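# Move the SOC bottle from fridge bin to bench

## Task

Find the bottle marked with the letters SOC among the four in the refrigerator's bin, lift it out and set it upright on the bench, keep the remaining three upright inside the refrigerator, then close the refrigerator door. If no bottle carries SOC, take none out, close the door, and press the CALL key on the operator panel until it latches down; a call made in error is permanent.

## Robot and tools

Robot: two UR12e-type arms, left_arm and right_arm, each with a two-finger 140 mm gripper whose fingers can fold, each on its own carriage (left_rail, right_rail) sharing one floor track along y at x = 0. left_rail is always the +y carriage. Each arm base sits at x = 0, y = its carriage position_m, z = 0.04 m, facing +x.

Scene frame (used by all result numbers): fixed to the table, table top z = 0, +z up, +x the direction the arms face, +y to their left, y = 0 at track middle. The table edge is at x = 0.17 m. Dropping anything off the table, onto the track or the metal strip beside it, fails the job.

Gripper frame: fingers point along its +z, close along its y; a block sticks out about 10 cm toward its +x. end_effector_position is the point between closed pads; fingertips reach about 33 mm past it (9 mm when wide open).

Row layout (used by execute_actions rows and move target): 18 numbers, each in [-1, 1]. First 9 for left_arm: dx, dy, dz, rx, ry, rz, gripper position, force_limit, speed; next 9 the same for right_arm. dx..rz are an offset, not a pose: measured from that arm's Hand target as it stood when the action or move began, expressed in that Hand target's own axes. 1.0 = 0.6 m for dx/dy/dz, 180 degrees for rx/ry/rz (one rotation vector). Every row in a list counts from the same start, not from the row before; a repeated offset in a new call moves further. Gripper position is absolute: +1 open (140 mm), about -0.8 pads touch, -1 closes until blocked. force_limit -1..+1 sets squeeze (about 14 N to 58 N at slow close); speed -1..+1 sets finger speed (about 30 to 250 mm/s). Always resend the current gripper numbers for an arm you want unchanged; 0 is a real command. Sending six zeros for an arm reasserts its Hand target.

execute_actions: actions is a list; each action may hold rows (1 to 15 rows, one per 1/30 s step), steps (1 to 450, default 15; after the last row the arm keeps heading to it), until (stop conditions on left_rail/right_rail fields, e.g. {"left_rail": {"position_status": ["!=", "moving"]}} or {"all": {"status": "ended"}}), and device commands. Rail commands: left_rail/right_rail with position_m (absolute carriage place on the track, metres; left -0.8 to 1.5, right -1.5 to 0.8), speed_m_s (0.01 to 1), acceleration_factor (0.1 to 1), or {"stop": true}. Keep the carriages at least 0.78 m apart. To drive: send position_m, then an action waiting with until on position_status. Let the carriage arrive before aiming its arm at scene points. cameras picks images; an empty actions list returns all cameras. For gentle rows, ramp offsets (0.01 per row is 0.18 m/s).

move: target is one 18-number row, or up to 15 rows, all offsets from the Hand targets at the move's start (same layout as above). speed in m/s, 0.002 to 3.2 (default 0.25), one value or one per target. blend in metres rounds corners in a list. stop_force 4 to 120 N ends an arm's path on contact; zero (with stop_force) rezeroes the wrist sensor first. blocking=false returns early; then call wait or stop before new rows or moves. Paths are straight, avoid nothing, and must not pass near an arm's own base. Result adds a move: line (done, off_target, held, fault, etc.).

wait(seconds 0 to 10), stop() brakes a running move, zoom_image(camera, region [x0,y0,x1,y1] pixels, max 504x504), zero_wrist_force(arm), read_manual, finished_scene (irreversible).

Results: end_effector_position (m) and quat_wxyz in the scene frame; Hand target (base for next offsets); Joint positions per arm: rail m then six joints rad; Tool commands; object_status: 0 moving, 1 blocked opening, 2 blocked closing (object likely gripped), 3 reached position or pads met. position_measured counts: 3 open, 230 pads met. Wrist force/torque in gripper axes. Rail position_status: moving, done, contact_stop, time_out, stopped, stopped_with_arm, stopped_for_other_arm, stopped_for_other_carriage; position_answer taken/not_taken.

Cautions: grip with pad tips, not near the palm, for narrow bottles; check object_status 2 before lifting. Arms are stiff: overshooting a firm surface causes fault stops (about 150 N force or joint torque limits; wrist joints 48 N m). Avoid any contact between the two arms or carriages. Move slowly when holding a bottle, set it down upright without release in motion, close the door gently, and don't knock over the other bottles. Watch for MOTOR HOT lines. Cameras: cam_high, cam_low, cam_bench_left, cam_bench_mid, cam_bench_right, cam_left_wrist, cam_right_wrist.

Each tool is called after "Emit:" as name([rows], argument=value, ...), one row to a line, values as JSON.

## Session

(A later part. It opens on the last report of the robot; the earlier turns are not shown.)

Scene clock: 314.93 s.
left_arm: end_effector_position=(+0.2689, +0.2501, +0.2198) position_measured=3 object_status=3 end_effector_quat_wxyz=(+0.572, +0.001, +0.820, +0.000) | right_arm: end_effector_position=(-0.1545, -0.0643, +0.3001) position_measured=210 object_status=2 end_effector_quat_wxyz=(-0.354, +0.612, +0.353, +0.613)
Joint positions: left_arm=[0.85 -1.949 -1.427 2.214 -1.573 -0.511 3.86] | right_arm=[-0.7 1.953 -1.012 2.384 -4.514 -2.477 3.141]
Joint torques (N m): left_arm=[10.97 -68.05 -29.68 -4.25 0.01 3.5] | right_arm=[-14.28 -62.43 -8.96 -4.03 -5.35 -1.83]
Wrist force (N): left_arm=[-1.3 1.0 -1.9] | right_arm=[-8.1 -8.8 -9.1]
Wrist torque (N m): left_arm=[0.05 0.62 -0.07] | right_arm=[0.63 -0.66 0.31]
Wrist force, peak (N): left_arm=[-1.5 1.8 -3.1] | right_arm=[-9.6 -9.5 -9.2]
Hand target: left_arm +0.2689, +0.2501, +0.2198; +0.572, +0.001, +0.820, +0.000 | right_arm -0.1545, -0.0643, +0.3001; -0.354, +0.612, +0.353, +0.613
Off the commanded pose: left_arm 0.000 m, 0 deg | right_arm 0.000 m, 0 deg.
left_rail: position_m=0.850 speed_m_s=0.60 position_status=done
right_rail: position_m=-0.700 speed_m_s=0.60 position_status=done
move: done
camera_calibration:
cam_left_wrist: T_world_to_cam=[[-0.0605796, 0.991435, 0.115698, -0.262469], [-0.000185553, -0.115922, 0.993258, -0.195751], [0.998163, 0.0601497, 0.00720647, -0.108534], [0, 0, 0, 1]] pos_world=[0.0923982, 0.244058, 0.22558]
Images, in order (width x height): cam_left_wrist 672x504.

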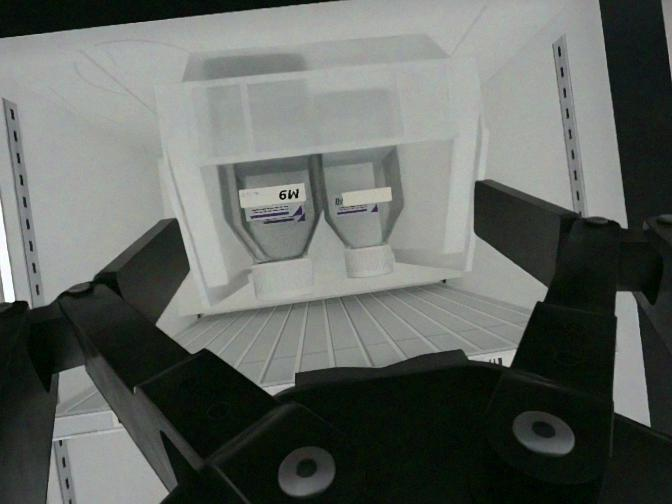

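Emit:
move(target=[-0.0559, 0, -0.0491, 0, 0.1167, 0, 1, -0.05, -0.3, 0,0,0,0,0,0,-0.98,0.0,-1], speed=0.25, cameras=["cam_left_wrist"])

Emit:
zoom_image(camera="cam_left_wrist", region=[230, 140, 430, 290])

Scene clock: 318.23 s.
left_arm: end_effector_position=(+0.2529, +0.2501, +0.2614) position_measured=3 object_status=3 end_effector_quat_wxyz=(+0.413, +0.001, +0.911, +0.000) | right_arm: end_effector_position=(-0.1545, -0.0643, +0.3001) position_measured=210 object_status=2 end_effector_quat_wxyz=(-0.354, +0.612, +0.353, +0.613)
Joint positions: left_arm=[0.85 -1.871 -1.604 2.176 -1.817 -0.769 4.275] | right_arm=[-0.7 1.953 -1.012 2.384 -4.514 -2.477 3.141]
Joint torques (N m): left_arm=[15.06 -61.95 -51.39 -7.17 0.74 4.64] | right_arm=[-13.12 -59.08 -8.74 -4.39 -5.2 -1.8]
Wrist force (N): left_arm=[0.0 0.7 -1.9] | right_arm=[-8.0 -8.4 -8.9]
Wrist torque (N m): left_arm=[-0.08 0.21 -0.06] | right_arm=[0.72 -0.69 0.30]
Wrist force, peak (N): left_arm=[-1.5 1.7 -2.0] | right_arm=[-9.2 -9.4 -9.5]
Hand target: left_arm +0.2529, +0.2501, +0.2615; +0.413, +0.001, +0.911, +0.000 | right_arm -0.1545, -0.0643, +0.3001; -0.354, +0.612, +0.353, +0.613
Off the commanded pose: left_arm 0.000 m, 0 deg | right_arm 0.000 m, 0 deg.
left_rail: position_m=0.850 speed_m_s=0.60 position_status=done
right_rail: position_m=-0.700 speed_m_s=0.60 position_status=done
move: done
camera_calibration:
cam_left_wrist: T_world_to_cam=[[-0.0150585, 0.991382, 0.130131, -0.283444], [0.355688, -0.116322, 0.927338, -0.309708], [0.934483, 0.0602503, -0.350871, 0.0168823], [0, 0, 0, 1]] pos_world=[0.090115, 0.243958, 0.330012]
Images, in order (width x height): cam_left_wrist 672x504.

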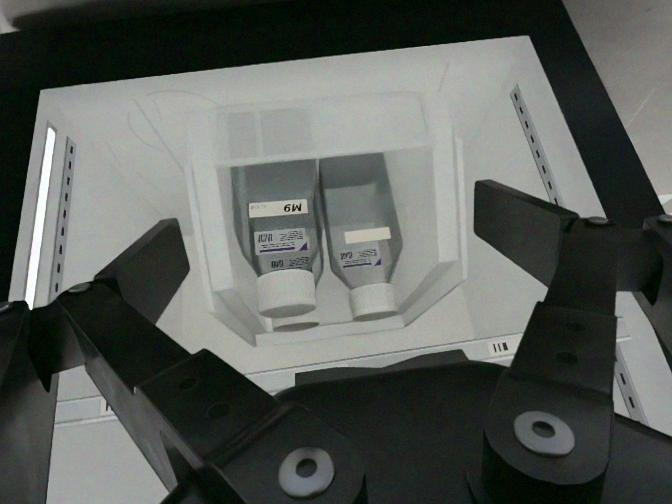

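Scaled by 2.520 from the camera's 672x504 image, which has a finer 960x720 frame.

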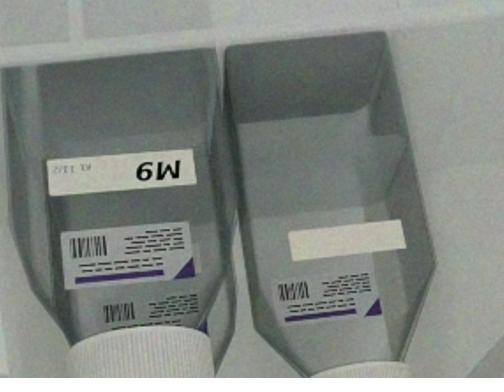

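Emit:
zoom_image(camera="cam_left_wrist", region=[245, 195, 325, 275])

Emit:
zoom_image(camera="cam_left_wrist", region=[325, 215, 405, 275])

Scaled by 6.300 from the camera's 672x504 image, which has a finer 960x720 frame.

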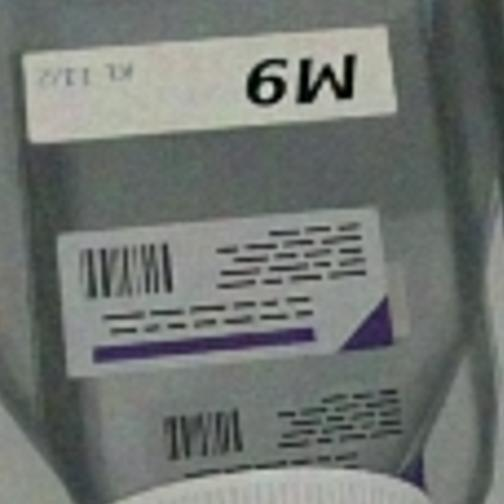

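Scaled by 6.300 from the camera's 672x504 image, which has a finer 960x720 frame.

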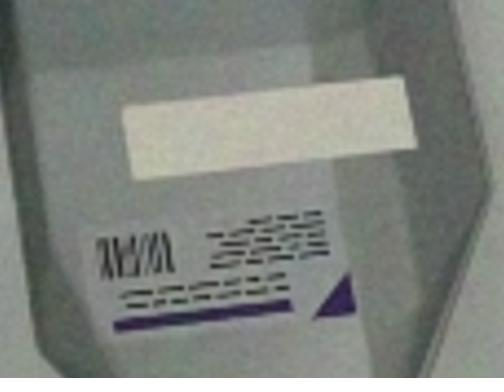

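Emit:
zoom_image(camera="cam_left_wrist", region=[150, 80, 500, 350])

Scaled by 1.440 from the camera's 672x504 image, which has a finer 960x720 frame.

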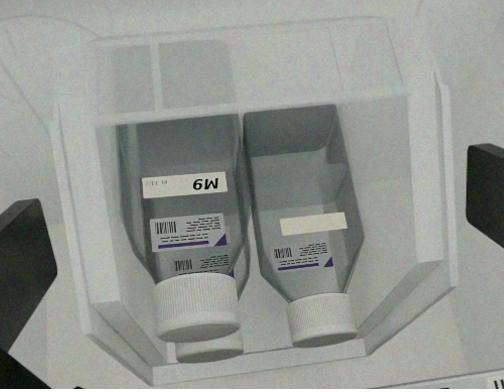

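Emit:
move(target=[-0.0987, -0.0702, 0.1288, 0, -0.2289, 0, -0.08, -0.05, -0.3, 0,0,0,0,0,0,-0.98,0.0,-1], speed=0.25, cameras=["cam_left_wrist","cam_right_wrist"])

Emit:
zoom_image(camera="cam_left_wrist", region=[180, 60, 500, 300])

Scene clock: 328.23 s.
left_arm: end_effector_position=(+0.3500, +0.2078, +0.2550) position_measured=139 object_status=3 end_effector_quat_wxyz=(+0.707, +0.001, +0.708, +0.000) | right_arm: end_effector_position=(-0.1545, -0.0643, +0.3001) position_measured=210 object_status=2 end_effector_quat_wxyz=(-0.354, +0.612, +0.353, +0.613)
Joint positions: left_arm=[0.85 -1.831 -1.196 2.009 -0.819 -0.259 3.147] | right_arm=[-0.7 1.953 -1.012 2.384 -4.514 -2.477 3.141]
Joint torques (N m): left_arm=[18.31 -55.12 -37.13 4.49 -1.91 -3.39] | right_arm=[-11.63 -61.6 -10.27 -4.29 -5.18 -2.17]
Wrist force (N): left_arm=[-1.8 0.4 -8.9] | right_arm=[-8.1 -7.3 -8.5]
Wrist torque (N m): left_arm=[0.31 0.51 0.14] | right_arm=[0.61 -0.73 0.29]
Wrist force, peak (N): left_arm=[-1.5 0.5 -9.3] | right_arm=[-9.3 -9.2 -9.2]
Hand target: left_arm +0.3500, +0.2078, +0.2550; +0.707, +0.001, +0.707, +0.000 | right_arm -0.1545, -0.0643, +0.3001; -0.354, +0.612, +0.353, +0.613
Off the commanded pose: left_arm 0.000 m, 0 deg | right_arm 0.000 m, 0 deg.
left_rail: position_m=0.850 speed_m_s=0.60 position_status=done
right_rail: position_m=-0.700 speed_m_s=0.60 position_status=done
move: done
camera_calibration:
cam_left_wrist: T_world_to_cam=[[-0.0962724, 0.991512, 0.0873795, -0.199937], [-0.342451, -0.115423, 0.932419, -0.100398], [0.93459, 0.059843, 0.350657, -0.252417], [0, 0, 0, 1]] pos_world=[0.182277, 0.201757, 0.199595]
cam_right_wrist: T_world_to_cam=[[0.802269, -0.593617, -0.0631124, 0.0983023], [-0.259709, -0.251879, -0.93226, 0.21711], [0.537508, 0.764314, -0.356243, 0.430576], [0, 0, 0, 1]] pos_world=[-0.253917, -0.216056, 0.361997]
Images, in order (width x height): cam_left_wrist 672x504, cam_right_wrist 672x504.

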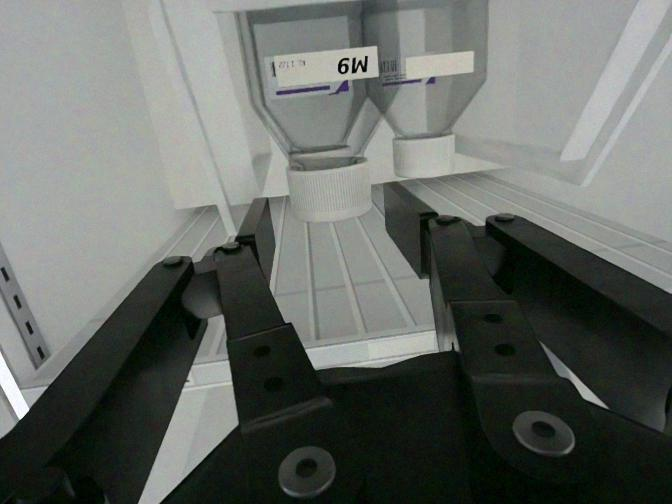

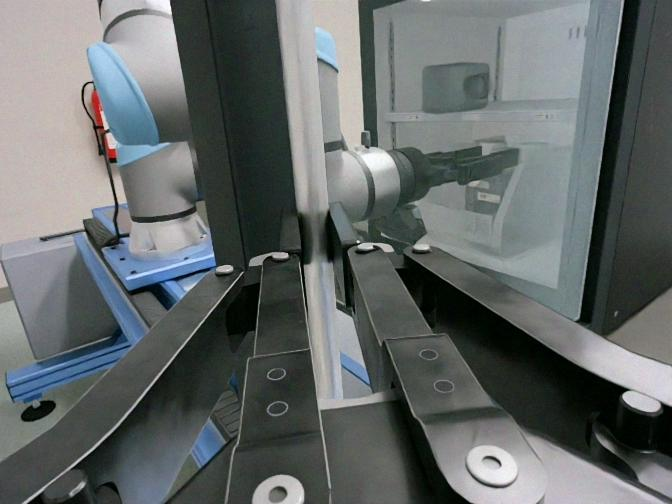

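Scaled by 1.575 from the camera's 672x504 image, which has a finer 960x720 frame.

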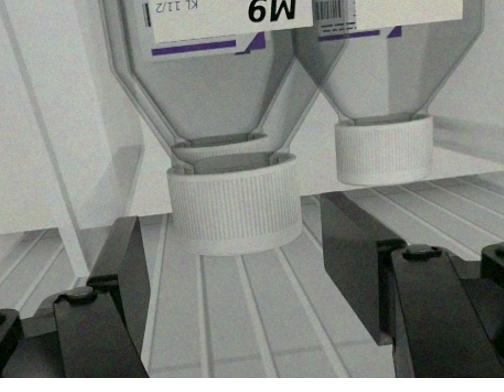

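Emit:
move(target=[0.005, 0.0028, 0.065, 0, 0, 0, -0.08, -0.05, -0.3, 0,0,0,0,0,0,-0.98,0.0,-1], speed=0.06, stop_force=12, cameras=["cam_left_wrist","cam_right_wrist"])

Emit:
zoom_image(camera="cam_left_wrist", region=[180, 60, 500, 300])

Emit:
zoom_image(camera="cam_right_wrist", region=[390, 100, 570, 260])

Scene clock: 331.57 s.
left_arm: end_effector_position=(+0.3890, +0.2095, +0.2520) position_measured=139 object_status=3 end_effector_quat_wxyz=(+0.707, +0.001, +0.707, +0.000) | right_arm: end_effector_position=(-0.1545, -0.0643, +0.3001) position_measured=210 object_status=2 end_effector_quat_wxyz=(-0.354, +0.612, +0.353, +0.613)
Joint positions: left_arm=[0.85 -1.77 -1.191 2.01 -0.824 -0.198 3.146] | right_arm=[-0.7 1.953 -1.012 2.384 -4.514 -2.477 3.141]
Joint torques (N m): left_arm=[12.55 -57.37 -39.89 -1.82 1.79 -2.32] | right_arm=[-12.81 -59.22 -9.82 -4.25 -4.95 -2.03]
Wrist force (N): left_arm=[-0.4 1.3 -2.8] | right_arm=[-9.2 -8.5 -8.8]
Wrist torque (N m): left_arm=[0.10 0.58 0.17] | right_arm=[0.69 -0.67 0.30]
Wrist force, peak (N): left_arm=[-4.6 1.3 -10.6] | right_arm=[-9.2 -9.0 -9.6]
Hand target: left_arm +0.3890, +0.2095, +0.2520; +0.707, +0.001, +0.707, +0.000 | right_arm -0.1545, -0.0643, +0.3001; -0.354, +0.612, +0.353, +0.613
Off the commanded pose: left_arm 0.000 m, 0 deg | right_arm 0.000 m, 0 deg.
left_rail: position_m=0.850 speed_m_s=0.60 position_status=done
right_rail: position_m=-0.700 speed_m_s=0.60 position_status=done
move: done
camera_calibration:
cam_left_wrist: T_world_to_cam=[[-0.0964076, 0.991506, 0.0873054, -0.197551], [-0.342855, -0.115427, 0.93227, -0.0838361], [0.934428, 0.0599448, 0.351071, -0.287947], [0, 0, 0, 1]] pos_world=[0.221277, 0.203457, 0.196495]
cam_right_wrist: T_world_to_cam=[[0.802269, -0.593617, -0.0631124, 0.0983023], [-0.259709, -0.251879, -0.93226, 0.21711], [0.537508, 0.764314, -0.356243, 0.430576], [0, 0, 0, 1]] pos_world=[-0.253917, -0.216056, 0.361997]
Images, in order (width x height): cam_left_wrist 672x504, cam_right_wrist 672x504.

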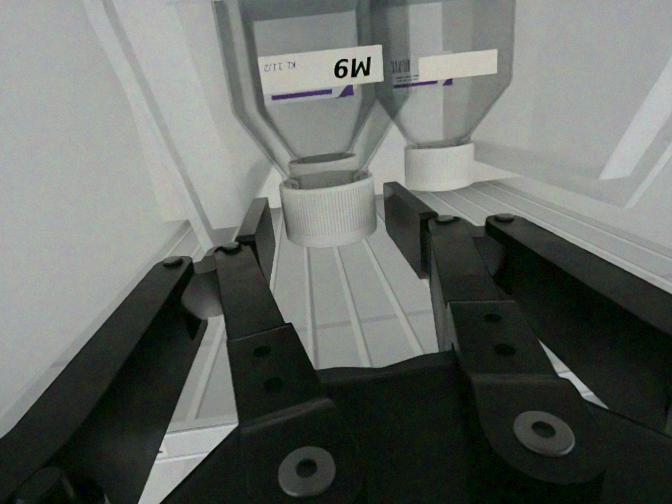

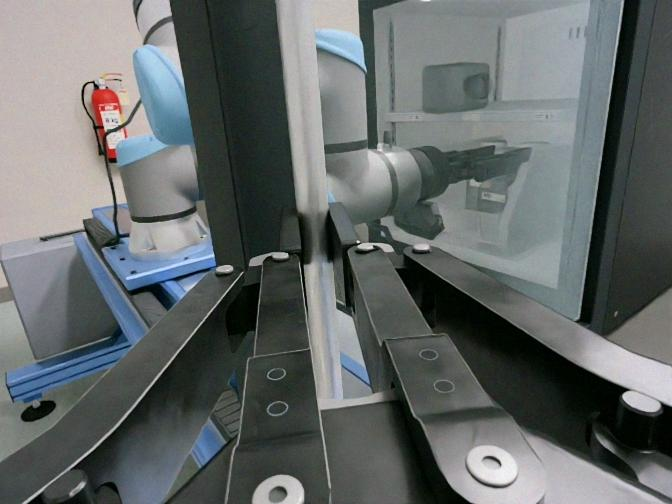

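Scaled by 1.575 from the camera's 672x504 image, which has a finer 960x720 frame.

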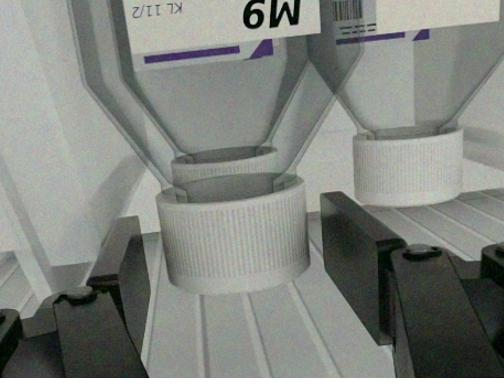

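Scaled by 2.800 from the camera's 672x504 image, which has a finer 960x720 frame.

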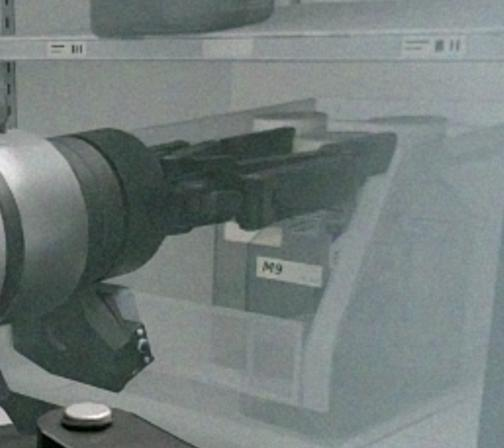

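Emit:
move(target=[0, 0, 0.0067, 0, 0, 0, -0.08, -0.05, -1, 0,0,0,0,0,0,-0.98,0.0,-1], speed=0.04)

Emit:
execute_actions([
  {"rows": [[0,0,0,0,0,0,-1,-0.05,-1,0,0,0,0,0,0,-0.98,0.0,-1]], "steps": 40},
], cameras=["cam_left_wrist"])

Scene clock: 332.73 s.
left_arm: end_effector_position=(+0.3928, +0.2095, +0.2520) position_measured=139 object_status=3 end_effector_quat_wxyz=(+0.707, +0.001, +0.707, +0.000) | right_arm: end_effector_position=(-0.1545, -0.0643, +0.3001) position_measured=210 object_status=2 end_effector_quat_wxyz=(-0.354, +0.612, +0.353, +0.613)
Joint positions: left_arm=[0.85 -1.764 -1.191 2.01 -0.824 -0.192 3.146] | right_arm=[-0.7 1.953 -1.012 2.384 -4.514 -2.477 3.141]
Joint torques (N m): left_arm=[12.54 -58.6 -40.05 1.43 1.63 3.96] | right_arm=[-10.79 -60.52 -9.59 -4.42 -4.96 -2.03]
Wrist force (N): left_arm=[-0.1 1.0 -2.5] | right_arm=[-8.4 -8.6 -8.9]
Wrist torque (N m): left_arm=[0.02 0.48 0.17] | right_arm=[0.66 -0.60 0.30]
Wrist force, peak (N): left_arm=[0.0 1.6 -3.1] | right_arm=[-9.2 -9.1 -9.2]
Hand target: left_arm +0.3930, +0.2095, +0.2520; +0.707, +0.001, +0.707, +0.000 | right_arm -0.1545, -0.0643, +0.3001; -0.354, +0.612, +0.353, +0.613
Off the commanded pose: left_arm 0.000 m, 0 deg | right_arm 0.000 m, 0 deg.
left_rail: position_m=0.850 speed_m_s=0.60 position_status=done
right_rail: position_m=-0.700 speed_m_s=0.60 position_status=done
move: done

Scene clock: 334.27 s.
left_arm: end_effector_position=(+0.3930, +0.2095, +0.2520) position_measured=159 object_status=2 end_effector_quat_wxyz=(+0.707, +0.001, +0.707, +0.000) | right_arm: end_effector_position=(-0.1545, -0.0643, +0.3001) position_measured=210 object_status=2 end_effector_quat_wxyz=(-0.354, +0.612, +0.353, +0.613)
Joint positions: left_arm=[0.85 -1.764 -1.191 2.01 -0.824 -0.192 3.146] | right_arm=[-0.7 1.953 -1.012 2.384 -4.514 -2.477 3.141]
Joint torques (N m): left_arm=[11.28 -56.42 -39.09 2.5 2.72 3.68] | right_arm=[-11.2 -60.08 -9.93 -4.25 -5.12 -2.14]
Wrist force (N): left_arm=[-3.7 7.1 -5.7] | right_arm=[-8.1 -7.8 -8.4]
Wrist torque (N m): left_arm=[-0.19 0.48 0.22] | right_arm=[0.60 -0.77 0.30]
Wrist force, peak (N): left_arm=[-3.8 7.9 -6.0] | right_arm=[-9.3 -8.7 -9.0]
Hand target: left_arm +0.3930, +0.2095, +0.2520; +0.707, +0.001, +0.707, +0.000 | right_arm -0.1545, -0.0643, +0.3001; -0.354, +0.612, +0.353, +0.613
Off the commanded pose: left_arm 0.000 m, 0 deg | right_arm 0.000 m, 0 deg.
left_rail: position_m=0.850 speed_m_s=0.60 position_status=done
right_rail: position_m=-0.700 speed_m_s=0.60 position_status=done
camera_calibration:
cam_left_wrist: T_world_to_cam=[[-0.0964076, 0.991506, 0.0873054, -0.197156], [-0.342855, -0.115427, 0.93227, -0.0824304], [0.934428, 0.0599448, 0.351071, -0.291779], [0, 0, 0, 1]] pos_world=[0.225377, 0.203457, 0.196495]
Images, in order (width x height): cam_left_wrist 672x504.

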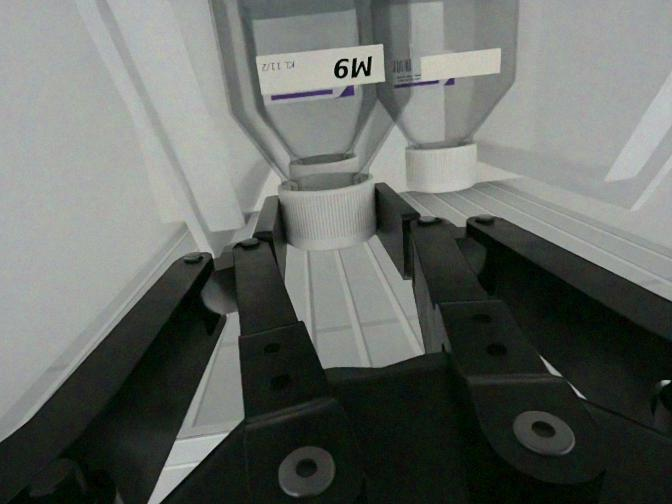

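Emit:
move([
  [-0.0117, 0, -0.005, 0, 0, 0, -1, -0.05, -1, 0,0,0,0,0,0,-0.98,0.0,-1],
  [-0.0117, 0.1433, -0.0167, 0, 0, 0, -1, -0.05, -1, 0,0,0,0,0,0,-0.98,0.0,-1],
], speed=[0.03, 0.08], stop_force=14, cameras=["cam_left_wrist"])

Scene clock: 337.27 s.
left_arm: end_effector_position=(+0.3831, +0.2955, +0.2591) position_measured=159 object_status=2 end_effector_quat_wxyz=(+0.707, +0.001, +0.707, +0.000) | right_arm: end_effector_position=(-0.1545, -0.0643, +0.3001) position_measured=210 object_status=2 end_effector_quat_wxyz=(-0.354, +0.612, +0.353, +0.613)
Joint positions: left_arm=[0.85 -1.813 -1.314 2.177 -0.866 -0.241 3.146] | right_arm=[-0.7 1.953 -1.012 2.384 -4.514 -2.477 3.141]
Joint torques (N m): left_arm=[-15.72 -73.1 -23.52 -1.59 -1.58 4.47] | right_arm=[-10.88 -59.23 -9.14 -4.24 -5.19 -2.12]
Wrist force (N): left_arm=[4.2 2.0 -2.2] | right_arm=[-8.1 -9.0 -8.7]
Wrist torque (N m): left_arm=[0.32 0.45 -0.03] | right_arm=[0.57 -0.64 0.30]
Wrist force, peak (N): left_arm=[-3.6 7.9 -5.8] | right_arm=[-9.0 -8.9 -9.1]
Hand target: left_arm +0.3831, +0.2955, +0.2591; +0.707, +0.001, +0.707, +0.000 | right_arm -0.1545, -0.0643, +0.3001; -0.354, +0.612, +0.353, +0.613
Off the commanded pose: left_arm 0.000 m, 0 deg | right_arm 0.000 m, 0 deg.
left_rail: position_m=0.850 speed_m_s=0.60 position_status=done
right_rail: position_m=-0.700 speed_m_s=0.60 position_status=done
move: done
camera_calibration:
cam_left_wrist: T_world_to_cam=[[-0.0964076, 0.991506, 0.0873054, -0.2839], [-0.342855, -0.115427, 0.93227, -0.0825286], [0.934428, 0.0599448, 0.351071, -0.29017], [0, 0, 0, 1]] pos_world=[0.215477, 0.289357, 0.203595]
Images, in order (width x height): cam_left_wrist 672x504.

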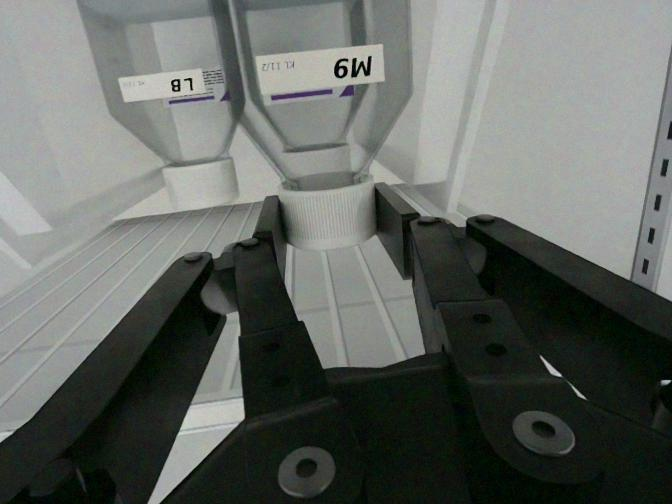

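Emit:
zoom_image(camera="cam_left_wrist", region=[90, 0, 250, 130])

Emit:
zoom_image(camera="cam_left_wrist", region=[240, 0, 420, 130])

Scaled by 3.150 from the camera's 672x504 image, which has a finer 960x720 frame.

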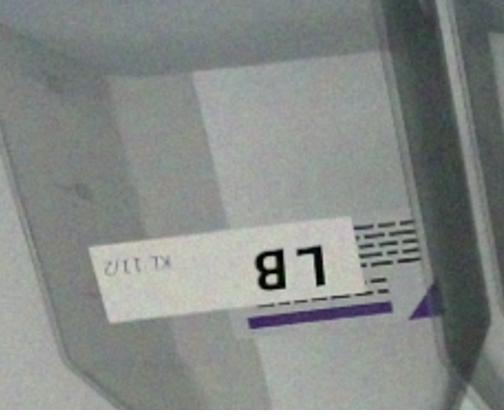

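Scaled by 2.800 from the camera's 672x504 image, which has a finer 960x720 frame.

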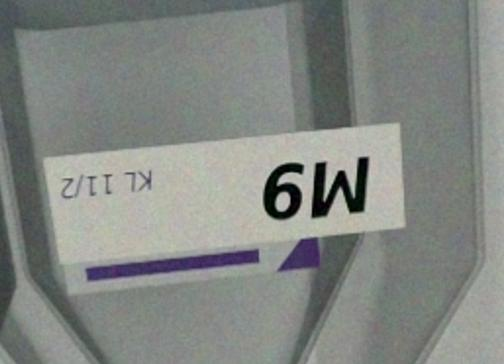

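Emit:
move([
  [0, -0.1433, 0, 0, 0, 0, -1, -0.05, -1, 0,0,0,0,0,0,-0.98,0.0,-1],
  [0.0085, -0.1433, 0, 0, 0, 0, -1, -0.05, -1, 0,0,0,0,0,0,-0.98,0.0,-1],
], speed=[0.08, 0.02], stop_force=14)

Emit:
move(target=[0.004, 0, 0, 0, 0, 0, -1, -0.05, -1, 0,0,0,0,0,0,-0.98,0.0,-1], speed=0.01, stop_force=5)

Scene clock: 345.87 s.
left_arm: end_effector_position=(+0.3830, +0.2095, +0.2539) position_measured=159 object_status=2 end_effector_quat_wxyz=(+0.707, +0.001, +0.707, +0.000) | right_arm: end_effector_position=(-0.1545, -0.0643, +0.3001) position_measured=210 object_status=2 end_effector_quat_wxyz=(-0.354, +0.612, +0.353, +0.613)
Joint positions: left_arm=[0.85 -1.78 -1.194 2.01 -0.82 -0.207 3.146] | right_arm=[-0.7 1.953 -1.012 2.384 -4.514 -2.477 3.141]
Joint torques (N m): left_arm=[12.12 -56.71 -41.18 -2.53 2.72 -3.6] | right_arm=[-10.15 -60.03 -9.11 -4.53 -4.84 -2.19]
Wrist force (N): left_arm=[-1.6 3.5 -1.6] | right_arm=[-8.2 -8.3 -9.4]
Wrist torque (N m): left_arm=[-0.16 0.40 0.22] | right_arm=[0.71 -0.68 0.30]
Wrist force, peak (N): left_arm=[4.8 1.8 -2.4] | right_arm=[-9.2 -9.1 -9.5]
Hand target: left_arm +0.3830, +0.2095, +0.2539; +0.707, +0.001, +0.707, +0.000 | right_arm -0.1545, -0.0643, +0.3001; -0.354, +0.612, +0.353, +0.613
Off the commanded pose: left_arm 0.000 m, 0 deg | right_arm 0.000 m, 0 deg.
left_rail: position_m=0.850 speed_m_s=0.60 position_status=done
right_rail: position_m=-0.700 speed_m_s=0.60 position_status=done
move: done

Scene clock: 347.43 s.
left_arm: end_effector_position=(+0.3830, +0.2094, +0.2528) position_measured=159 object_status=2 end_effector_quat_wxyz=(+0.707, +0.001, +0.707, +0.000) | right_arm: end_effector_position=(-0.1545, -0.0643, +0.3001) position_measured=210 object_status=2 end_effector_quat_wxyz=(-0.354, +0.612, +0.353, +0.613)
Joint positions: left_arm=[0.85 -1.78 -1.193 2.011 -0.822 -0.207 3.146] | right_arm=[-0.7 1.953 -1.012 2.384 -4.514 -2.477 3.141]
Joint torques (N m): left_arm=[6.31 -80.7 -39.89 2.13 2.69 -2.76] | right_arm=[-8.72 -59.78 -9.36 -4.51 -4.83 -2.32]
Wrist force (N): left_arm=[-7.6 5.4 -0.1] | right_arm=[-9.9 -9.1 -9.5]
Wrist torque (N m): left_arm=[-0.06 0.32 0.30] | right_arm=[0.62 -0.75 0.30]
Wrist force, peak (N): left_arm=[-12.3 6.1 0.2] | right_arm=[-10.6 -9.1 -9.5]
Hand target: left_arm +0.3830, +0.2094, +0.2528; +0.707, +0.001, +0.707, +0.000 (not the last commanded pose) | right_arm -0.1545, -0.0643, +0.3001; -0.354, +0.612, +0.353, +0.613
Off the commanded pose: left_arm 0.001 m, 0 deg | right_arm 0.000 m, 0 deg.
left_rail: position_m=0.850 speed_m_s=0.60 position_status=done
right_rail: position_m=-0.700 speed_m_s=0.60 position_status=done
move: contact (left_arm)

Emit:
execute_actions([
  {"rows": [[0,0,0,0,0,0,-0.08,-0.05,-1,0,0,0,0,0,0,-0.98,0.0,-1]], "steps": 25},
])

Emit:
move([
  [0, 0, -0.072, 0, 0, 0, -0.08, -0.05, -1, 0,0,0,0,0,0,-0.98,0.0,-1],
  [0, 0.134, -0.072, 0, 0, 0, -0.08, -0.05, -1, 0,0,0,0,0,0,-0.98,0.0,-1],
], speed=[0.1, 0.2], blend=[0.01, 0], cameras=["cam_left_wrist"])

Emit:
zoom_image(camera="cam_left_wrist", region=[280, 20, 400, 110])

Scene clock: 348.83 s.
left_arm: end_effector_position=(+0.3830, +0.2094, +0.2528) position_measured=139 object_status=3 end_effector_quat_wxyz=(+0.707, +0.001, +0.707, +0.000) | right_arm: end_effector_position=(-0.1545, -0.0643, +0.3001) position_measured=210 object_status=2 end_effector_quat_wxyz=(-0.354, +0.612, +0.353, +0.613)
Joint positions: left_arm=[0.85 -1.78 -1.193 2.011 -0.822 -0.207 3.146] | right_arm=[-0.7 1.953 -1.012 2.384 -4.514 -2.477 3.141]
Joint torques (N m): left_arm=[2.5 -80.39 -37.13 2.61 -0.14 -2.17] | right_arm=[-10.09 -60.8 -9.35 -4.47 -4.99 -2.07]
Wrist force (N): left_arm=[0.3 1.7 -2.8] | right_arm=[-8.8 -8.6 -9.1]
Wrist torque (N m): left_arm=[0.19 0.42 0.18] | right_arm=[0.64 -0.61 0.30]
Wrist force, peak (N): left_arm=[-8.4 4.9 -0.1] | right_arm=[-9.5 -9.2 -9.6]
Hand target: left_arm +0.3830, +0.2094, +0.2528; +0.707, +0.001, +0.707, +0.000 | right_arm -0.1545, -0.0643, +0.3001; -0.354, +0.612, +0.353, +0.613
Off the commanded pose: left_arm 0.000 m, 0 deg | right_arm 0.000 m, 0 deg.
left_rail: position_m=0.850 speed_m_s=0.60 position_status=done
right_rail: position_m=-0.700 speed_m_s=0.60 position_status=done

Scene clock: 350.37 s.
left_arm: end_effector_position=(+0.3399, +0.2897, +0.2528) position_measured=139 object_status=3 end_effector_quat_wxyz=(+0.707, +0.001, +0.707, +0.000) | right_arm: end_effector_position=(-0.1545, -0.0643, +0.3001) position_measured=210 object_status=2 end_effector_quat_wxyz=(-0.354, +0.612, +0.353, +0.613)
Joint positions: left_arm=[0.85 -1.888 -1.299 2.172 -0.876 -0.316 3.144] | right_arm=[-0.7 1.953 -1.012 2.384 -4.514 -2.477 3.141]
Joint torques (N m): left_arm=[-12.29 -69.11 -21.72 -1.97 -1.36 4.45] | right_arm=[-11.2 -61.71 -10.3 -4.32 -4.81 -2.45]
Wrist force (N): left_arm=[-0.2 2.4 -2.2] | right_arm=[-7.7 -8.7 -9.1]
Wrist torque (N m): left_arm=[0.36 0.51 -0.06] | right_arm=[0.62 -0.82 0.30]
Wrist force, peak (N): left_arm=[0.0 3.4 -2.6] | right_arm=[-9.3 -8.9 -9.6]
Hand target: left_arm +0.3399, +0.2899, +0.2528; +0.707, +0.001, +0.707, +0.000 | right_arm -0.1545, -0.0643, +0.3001; -0.354, +0.612, +0.353, +0.613
Off the commanded pose: left_arm 0.000 m, 0 deg | right_arm 0.000 m, 0 deg.
left_rail: position_m=0.850 speed_m_s=0.60 position_status=done
right_rail: position_m=-0.700 speed_m_s=0.60 position_status=done
move: done
camera_calibration:
cam_left_wrist: T_world_to_cam=[[-0.0963776, 0.991518, 0.0872008, -0.281851], [-0.342952, -0.115324, 0.932247, -0.0921326], [0.934396, 0.0599421, 0.351157, -0.24726], [0, 0, 0, 1]] pos_world=[0.172277, 0.283657, 0.197295]
Images, in order (width x height): cam_left_wrist 672x504.

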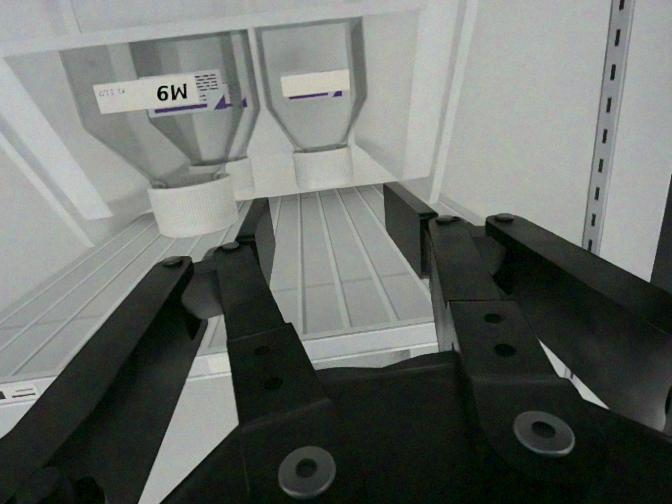

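Scaled by 4.200 from the camera's 672x504 image, which has a finer 960x720 frame.

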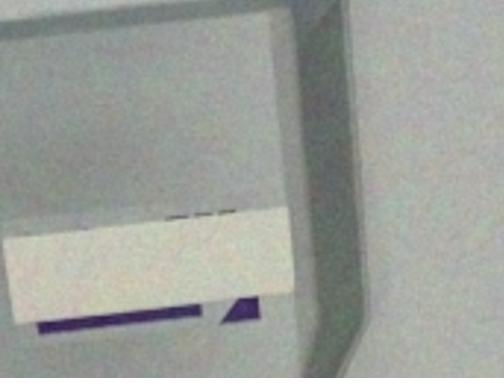

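Emit:
move(target=[0.003, 0.0222, 0.0687, 0.0306, 0, 0, -0.12, -0.05, -1, 0,0,0,0,0,0,-0.98,0.0,-1], speed=0.08, cameras=["cam_left_wrist"])

Emit:
zoom_image(camera="cam_left_wrist", region=[140, 60, 520, 320])

Scene clock: 357.87 s.
left_arm: end_effector_position=(+0.3810, +0.3031, +0.2510) position_measured=144 object_status=3 end_effector_quat_wxyz=(+0.706, +0.035, +0.707, -0.034) | right_arm: end_effector_position=(-0.1545, -0.0643, +0.3001) position_measured=210 object_status=2 end_effector_quat_wxyz=(-0.354, +0.612, +0.353, +0.613)
Joint positions: left_arm=[0.85 -1.834 -1.357 2.259 -0.906 -0.166 3.146] | right_arm=[-0.7 1.953 -1.012 2.384 -4.514 -2.477 3.141]
Joint torques (N m): left_arm=[17.97 -67.7 -19.34 -1.74 0.48 3.82] | right_arm=[-8.57 -60.57 -10.09 -4.42 -4.61 -2.19]
Wrist force (N): left_arm=[-1.2 -3.3 -4.7] | right_arm=[-8.1 -8.6 -8.8]
Wrist torque (N m): left_arm=[0.14 0.56 -0.11] | right_arm=[0.63 -0.69 0.30]
Wrist force, peak (N): left_arm=[-1.3 -3.7 -4.9] | right_arm=[-9.5 -9.1 -9.4]
Hand target: left_arm +0.3811, +0.3032, +0.2510; +0.706, +0.035, +0.707, -0.034 | right_arm -0.1545, -0.0643, +0.3001; -0.354, +0.612, +0.353, +0.613
Off the commanded pose: left_arm 0.000 m, 0 deg | right_arm 0.000 m, 0 deg.
left_rail: position_m=0.850 speed_m_s=0.60 position_status=done
right_rail: position_m=-0.700 speed_m_s=0.60 position_status=done
move: done
camera_calibration:
cam_left_wrist: T_world_to_cam=[[-0.00101745, 0.996195, 0.087145, -0.32877], [-0.352413, -0.0819114, 0.932253, -0.0813579], [0.935844, -0.0297625, 0.351156, -0.259139], [0, 0, 0, 1]] pos_world=[0.213507, 0.313142, 0.195495]
Images, in order (width x height): cam_left_wrist 672x504.

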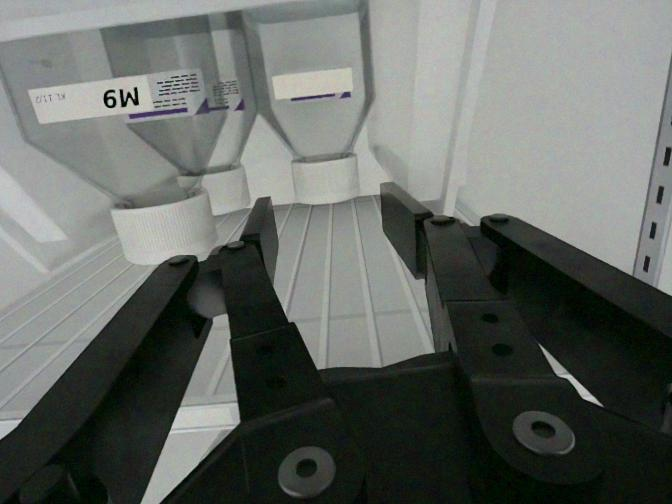

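Scaled by 1.326 from the camera's 672x504 image, which has a finer 960x720 frame.

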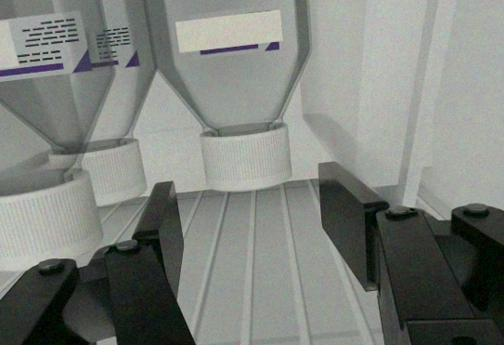

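Emit:
move(target=[0, 0.0025, 0.1613, 0, 0, 0, -0.12, -0.05, -1, 0,0,0,0,0,0,-0.98,0.0,-1], speed=0.05, stop_force=9, cameras=["cam_left_wrist","cam_right_wrist"])

Emit:
zoom_image(camera="cam_left_wrist", region=[140, 60, 520, 320])

Emit:
zoom_image(camera="cam_right_wrist", region=[390, 100, 570, 260])

Scene clock: 360.47 s.
left_arm: end_effector_position=(+0.4132, +0.3007, +0.2511) position_measured=144 object_status=3 end_effector_quat_wxyz=(+0.706, +0.035, +0.707, -0.034) | right_arm: end_effector_position=(-0.1545, -0.0643, +0.3001) position_measured=210 object_status=2 end_effector_quat_wxyz=(-0.354, +0.612, +0.353, +0.613)
Joint positions: left_arm=[0.85 -1.768 -1.349 2.248 -0.907 -0.1 3.15] | right_arm=[-0.7 1.953 -1.012 2.384 -4.514 -2.477 3.141]
Joint torques (N m): left_arm=[-22.24 -48.95 -11.6 0 -2 -5.44] | right_arm=[-7.73 -60.9 -9.34 -4.73 -4.58 -1.98]
Wrist force (N): left_arm=[-41.4 2.3 9.9] | right_arm=[-14.9 -10.3 -10.4]
Wrist torque (N m): left_arm=[0.68 1.58 1.59] | right_arm=[0.69 -0.78 0.30]
Wrist force, peak (N): left_arm=[-41.9 2.6 9.5] | right_arm=[-15.5 -10.7 -10.3]
Hand target: left_arm +0.4132, +0.3007, +0.2511; +0.706, +0.035, +0.707, -0.034 (not the last commanded pose) | right_arm -0.1545, -0.0643, +0.3001; -0.354, +0.612, +0.353, +0.613
Off the commanded pose: left_arm 0.065 m, 0 deg | right_arm 0.000 m, 0 deg.
left_rail: position_m=0.850 speed_m_s=0.60 position_status=done
right_rail: position_m=-0.700 speed_m_s=0.60 position_status=done
move: contact (left_arm)
camera_calibration:
cam_left_wrist: T_world_to_cam=[[-0.000884688, 0.996201, 0.0870785, -0.326277], [-0.35242, -0.0818024, 0.93226, -0.0703063], [0.935842, -0.0298634, 0.351153, -0.289444], [0, 0, 0, 1]] pos_world=[0.245808, 0.310642, 0.195595]
cam_right_wrist: T_world_to_cam=[[0.802269, -0.593617, -0.0631124, 0.0983023], [-0.259709, -0.251879, -0.93226, 0.21711], [0.537508, 0.764314, -0.356243, 0.430576], [0, 0, 0, 1]] pos_world=[-0.253917, -0.216056, 0.361997]
Images, in order (width x height): cam_left_wrist 672x504, cam_right_wrist 672x504.

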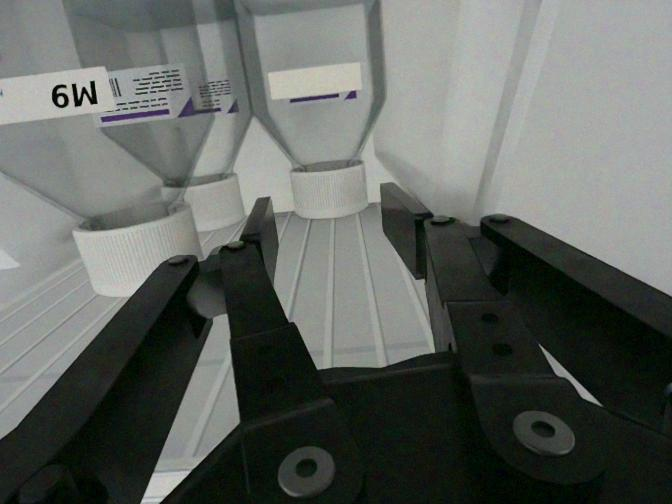

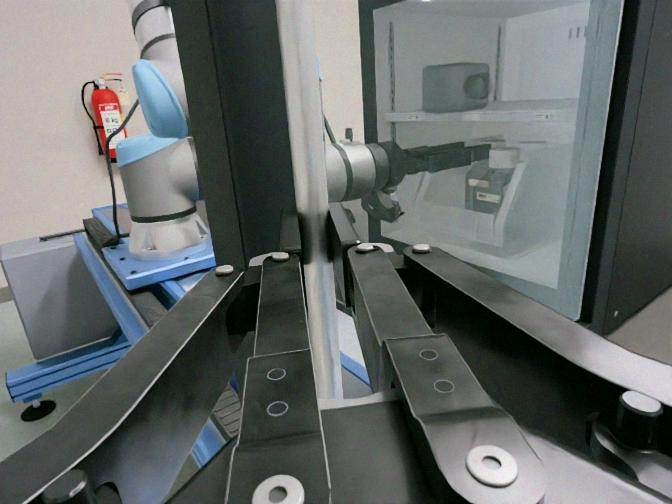

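Scaled by 1.326 from the camera's 672x504 image, which has a finer 960x720 frame.

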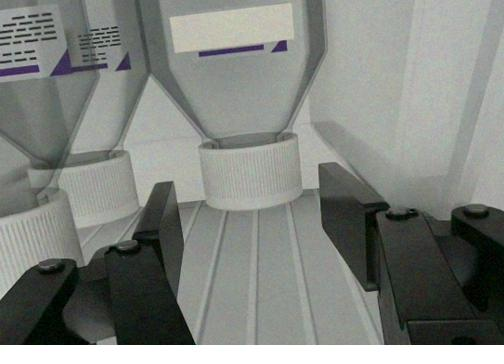

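Scaled by 2.800 from the camera's 672x504 image, which has a finer 960x720 frame.

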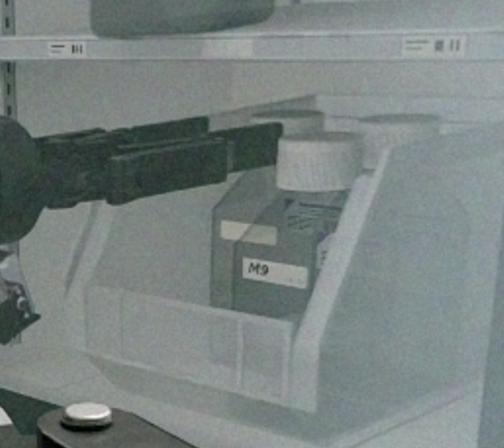

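Emit:
move(target=[-0.0117, 0, 0, 0, 0, 0, -0.12, -0.05, -1, 0,0,0,0,0,0,-0.98,0.0,-1], speed=0.04)

Scene clock: 362.97 s.
left_arm: end_effector_position=(+0.4132, +0.3006, +0.2580) position_measured=144 object_status=3 end_effector_quat_wxyz=(+0.706, +0.035, +0.707, -0.034) | right_arm: end_effector_position=(-0.1545, -0.0643, +0.3001) position_measured=210 object_status=2 end_effector_quat_wxyz=(-0.354, +0.612, +0.353, +0.613)
Joint positions: left_arm=[0.85 -1.768 -1.361 2.244 -0.892 -0.1 3.151] | right_arm=[-0.7 1.953 -1.012 2.384 -4.514 -2.477 3.141]
Joint torques (N m): left_arm=[0.08 -65.59 -37.25 3.84 -0.75 -3.28] | right_arm=[-8.05 -61.7 -9.34 -4.65 -4.61 -2.14]
Wrist force (N): left_arm=[0.4 0.9 -3.2] | right_arm=[-9.8 -9.4 -9.5]
Wrist torque (N m): left_arm=[0.03 0.39 0.03] | right_arm=[0.48 -0.61 0.30]
Wrist force, peak (N): left_arm=[-42.1 2.0 9.6] | right_arm=[-15.9 -10.6 -10.5]
Hand target: left_arm +0.4132, +0.3006, +0.2581; +0.706, +0.035, +0.707, -0.034 | right_arm -0.1545, -0.0643, +0.3001; -0.354, +0.612, +0.353, +0.613
Off the commanded pose: left_arm 0.000 m, 0 deg | right_arm 0.000 m, 0 deg.
left_rail: position_m=0.850 speed_m_s=0.60 position_status=done
right_rail: position_m=-0.700 speed_m_s=0.60 position_status=done
move: done

Emit:
move(target=[0, 0.0042, 0.1062, 0, 0, 0, -0.12, -0.05, -1, 0,0,0,0,0,0,-0.98,0.0,-1], speed=0.05, stop_force=9, cameras=["cam_left_wrist","cam_right_wrist"])

Emit:
zoom_image(camera="cam_left_wrist", region=[140, 60, 520, 320])

Scene clock: 365.23 s.
left_arm: end_effector_position=(+0.4196, +0.3004, +0.2582) position_measured=144 object_status=3 end_effector_quat_wxyz=(+0.706, +0.034, +0.707, -0.034) | right_arm: end_effector_position=(-0.1545, -0.0643, +0.3001) position_measured=210 object_status=2 end_effector_quat_wxyz=(-0.354, +0.612, +0.353, +0.613)
Joint positions: left_arm=[0.85 -1.755 -1.359 2.242 -0.892 -0.087 3.151] | right_arm=[-0.7 1.953 -1.012 2.384 -4.514 -2.477 3.141]
Joint torques (N m): left_arm=[-10.82 -64.1 -20.3 1.62 -1.56 -4.13] | right_arm=[-9.88 -61.67 -10.42 -4.96 -1.41 -2.17]
Wrist force (N): left_arm=[-5.9 1.2 -7.8] | right_arm=[-7.6 -9.6 -9.5]
Wrist torque (N m): left_arm=[-0.16 0.83 0.32] | right_arm=[0.57 -0.67 0.30]
Wrist force, peak (N): left_arm=[-11.6 2.2 -58.7] | right_arm=[-10.1 -9.1 -9.0]
Hand target: left_arm +0.4196, +0.3004, +0.2582; +0.706, +0.034, +0.707, -0.034 (not the last commanded pose) | right_arm -0.1545, -0.0643, +0.3001; -0.354, +0.612, +0.353, +0.613
Off the commanded pose: left_arm 0.057 m, 0 deg | right_arm 0.000 m, 0 deg.
left_rail: position_m=0.850 speed_m_s=0.60 position_status=done
right_rail: position_m=-0.700 speed_m_s=0.60 position_status=done
move: contact (left_arm)
camera_calibration:
cam_left_wrist: T_world_to_cam=[[-0.000897399, 0.99622, 0.0868622, -0.326549], [-0.352323, -0.0816074, 0.932314, -0.0747896], [0.935878, -0.0297669, 0.351065, -0.297956], [0, 0, 0, 1]] pos_world=[0.252208, 0.310342, 0.202694]
cam_right_wrist: T_world_to_cam=[[0.802255, -0.593631, -0.0631678, 0.0983157], [-0.259757, -0.251844, -0.932256, 0.217105], [0.537507, 0.764315, -0.356243, 0.430576], [0, 0, 0, 1]] pos_world=[-0.253917, -0.216056, 0.361997]
Images, in order (width x height): cam_left_wrist 672x504, cam_right_wrist 672x504.

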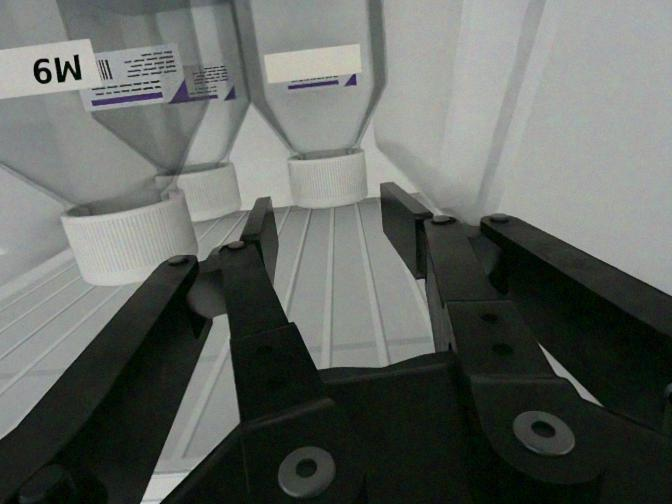

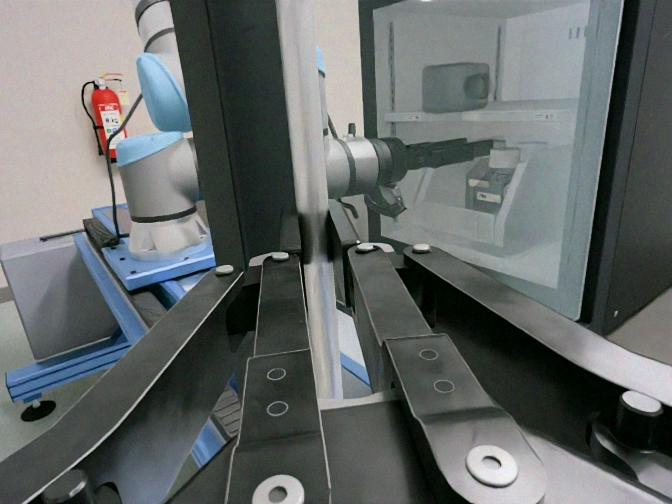

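Scaled by 1.326 from the camera's 672x504 image, which has a finer 960x720 frame.

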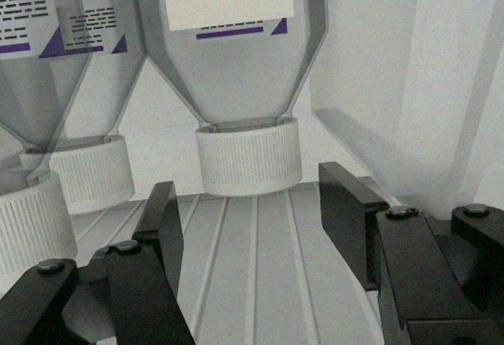

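Emit:
move([
  [0, 0, -0.15, 0, 0, 0, -0.2, -0.05, -1, 0,0,0,0,0,0,-0.98,0.0,-1],
  [0.0887, 0.074, -0.2074, -0.0306, 0, 0, -0.2, -0.05, -1, 0,0,0,0,0,0,-0.98,0.0,-1],
], speed=[0.1, 0.15], blend=[0.02, 0], cameras=["cam_left_wrist","cam_right_wrist"])

Emit:
zoom_image(camera="cam_left_wrist", region=[140, 0, 500, 300])

Emit:
zoom_image(camera="cam_right_wrist", region=[390, 100, 570, 280])

Scene clock: 376.63 s.
left_arm: end_effector_position=(+0.3001, +0.3566, +0.2052) position_measured=154 object_status=3 end_effector_quat_wxyz=(+0.707, +0.001, +0.707, +0.000) | right_arm: end_effector_position=(-0.1545, -0.0643, +0.3001) position_measured=210 object_status=2 end_effector_quat_wxyz=(-0.354, +0.612, +0.353, +0.613)
Joint positions: left_arm=[0.85 -2.012 -1.303 2.32 -1.019 -0.44 3.143] | right_arm=[-0.7 1.953 -1.012 2.384 -4.514 -2.477 3.141]
Joint torques (N m): left_arm=[-14.69 -38.3 -15.71 -0.7 -1.52 3.82] | right_arm=[-8.83 -60.38 -10.21 -4.84 -3.24 -2.31]
Wrist force (N): left_arm=[-0.7 1.3 -2.9] | right_arm=[-6.3 -9.4 -9.9]
Wrist torque (N m): left_arm=[0.07 0.62 -0.12] | right_arm=[0.60 -0.74 0.30]
Wrist force, peak (N): left_arm=[-7.0 1.0 -8.3] | right_arm=[-7.9 -9.6 -9.7]
Hand target: left_arm +0.3001, +0.3567, +0.2051; +0.707, +0.001, +0.707, +0.000 | right_arm -0.1545, -0.0643, +0.3001; -0.354, +0.612, +0.353, +0.613
Off the commanded pose: left_arm 0.000 m, 0 deg | right_arm 0.000 m, 0 deg.
left_rail: position_m=0.850 speed_m_s=0.60 position_status=done
right_rail: position_m=-0.700 speed_m_s=0.60 position_status=done
move: done
camera_calibration:
cam_left_wrist: T_world_to_cam=[[-0.0963965, 0.991536, 0.0869716, -0.347838], [-0.342959, -0.115115, 0.93227, -0.053767], [0.934391, 0.0600399, 0.351153, -0.197398], [0, 0, 0, 1]] pos_world=[0.132477, 0.350557, 0.149694]
cam_right_wrist: T_world_to_cam=[[0.802269, -0.593617, -0.0631124, 0.0983023], [-0.259709, -0.251879, -0.93226, 0.21711], [0.537508, 0.764314, -0.356243, 0.430576], [0, 0, 0, 1]] pos_world=[-0.253917, -0.216056, 0.361997]
Images, in order (width x height): cam_left_wrist 672x504, cam_right_wrist 672x504.

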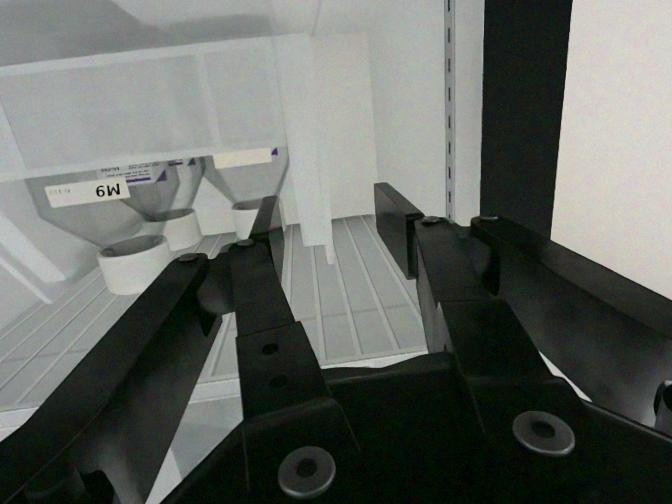

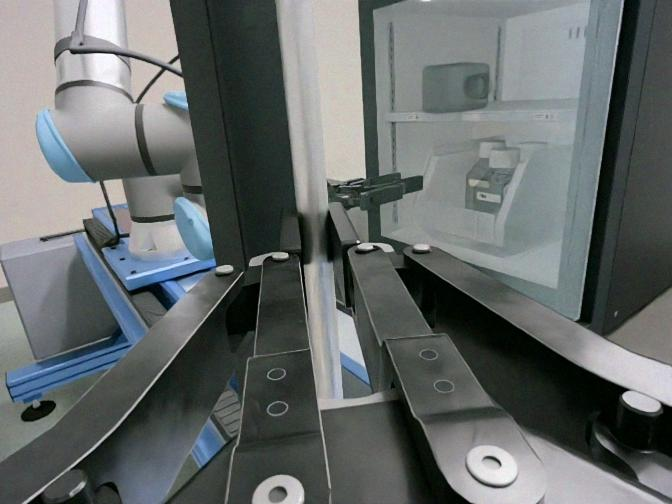

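Scaled by 1.400 from the camera's 672x504 image, which has a finer 960x720 frame.

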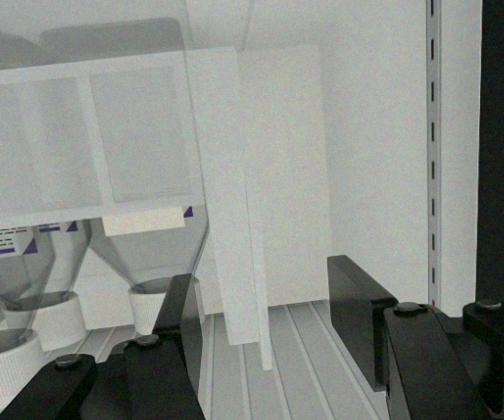

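Scaled by 2.800 from the camera's 672x504 image, which has a finer 960x720 frame.

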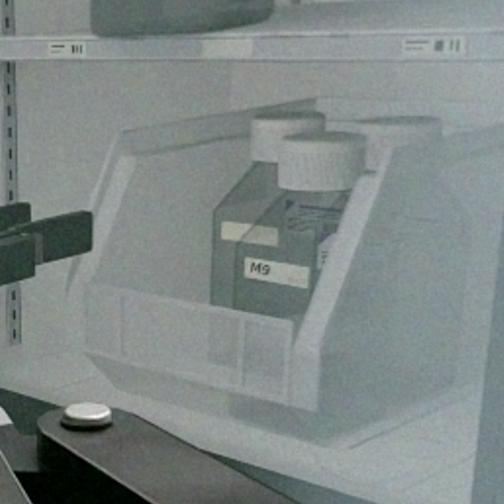

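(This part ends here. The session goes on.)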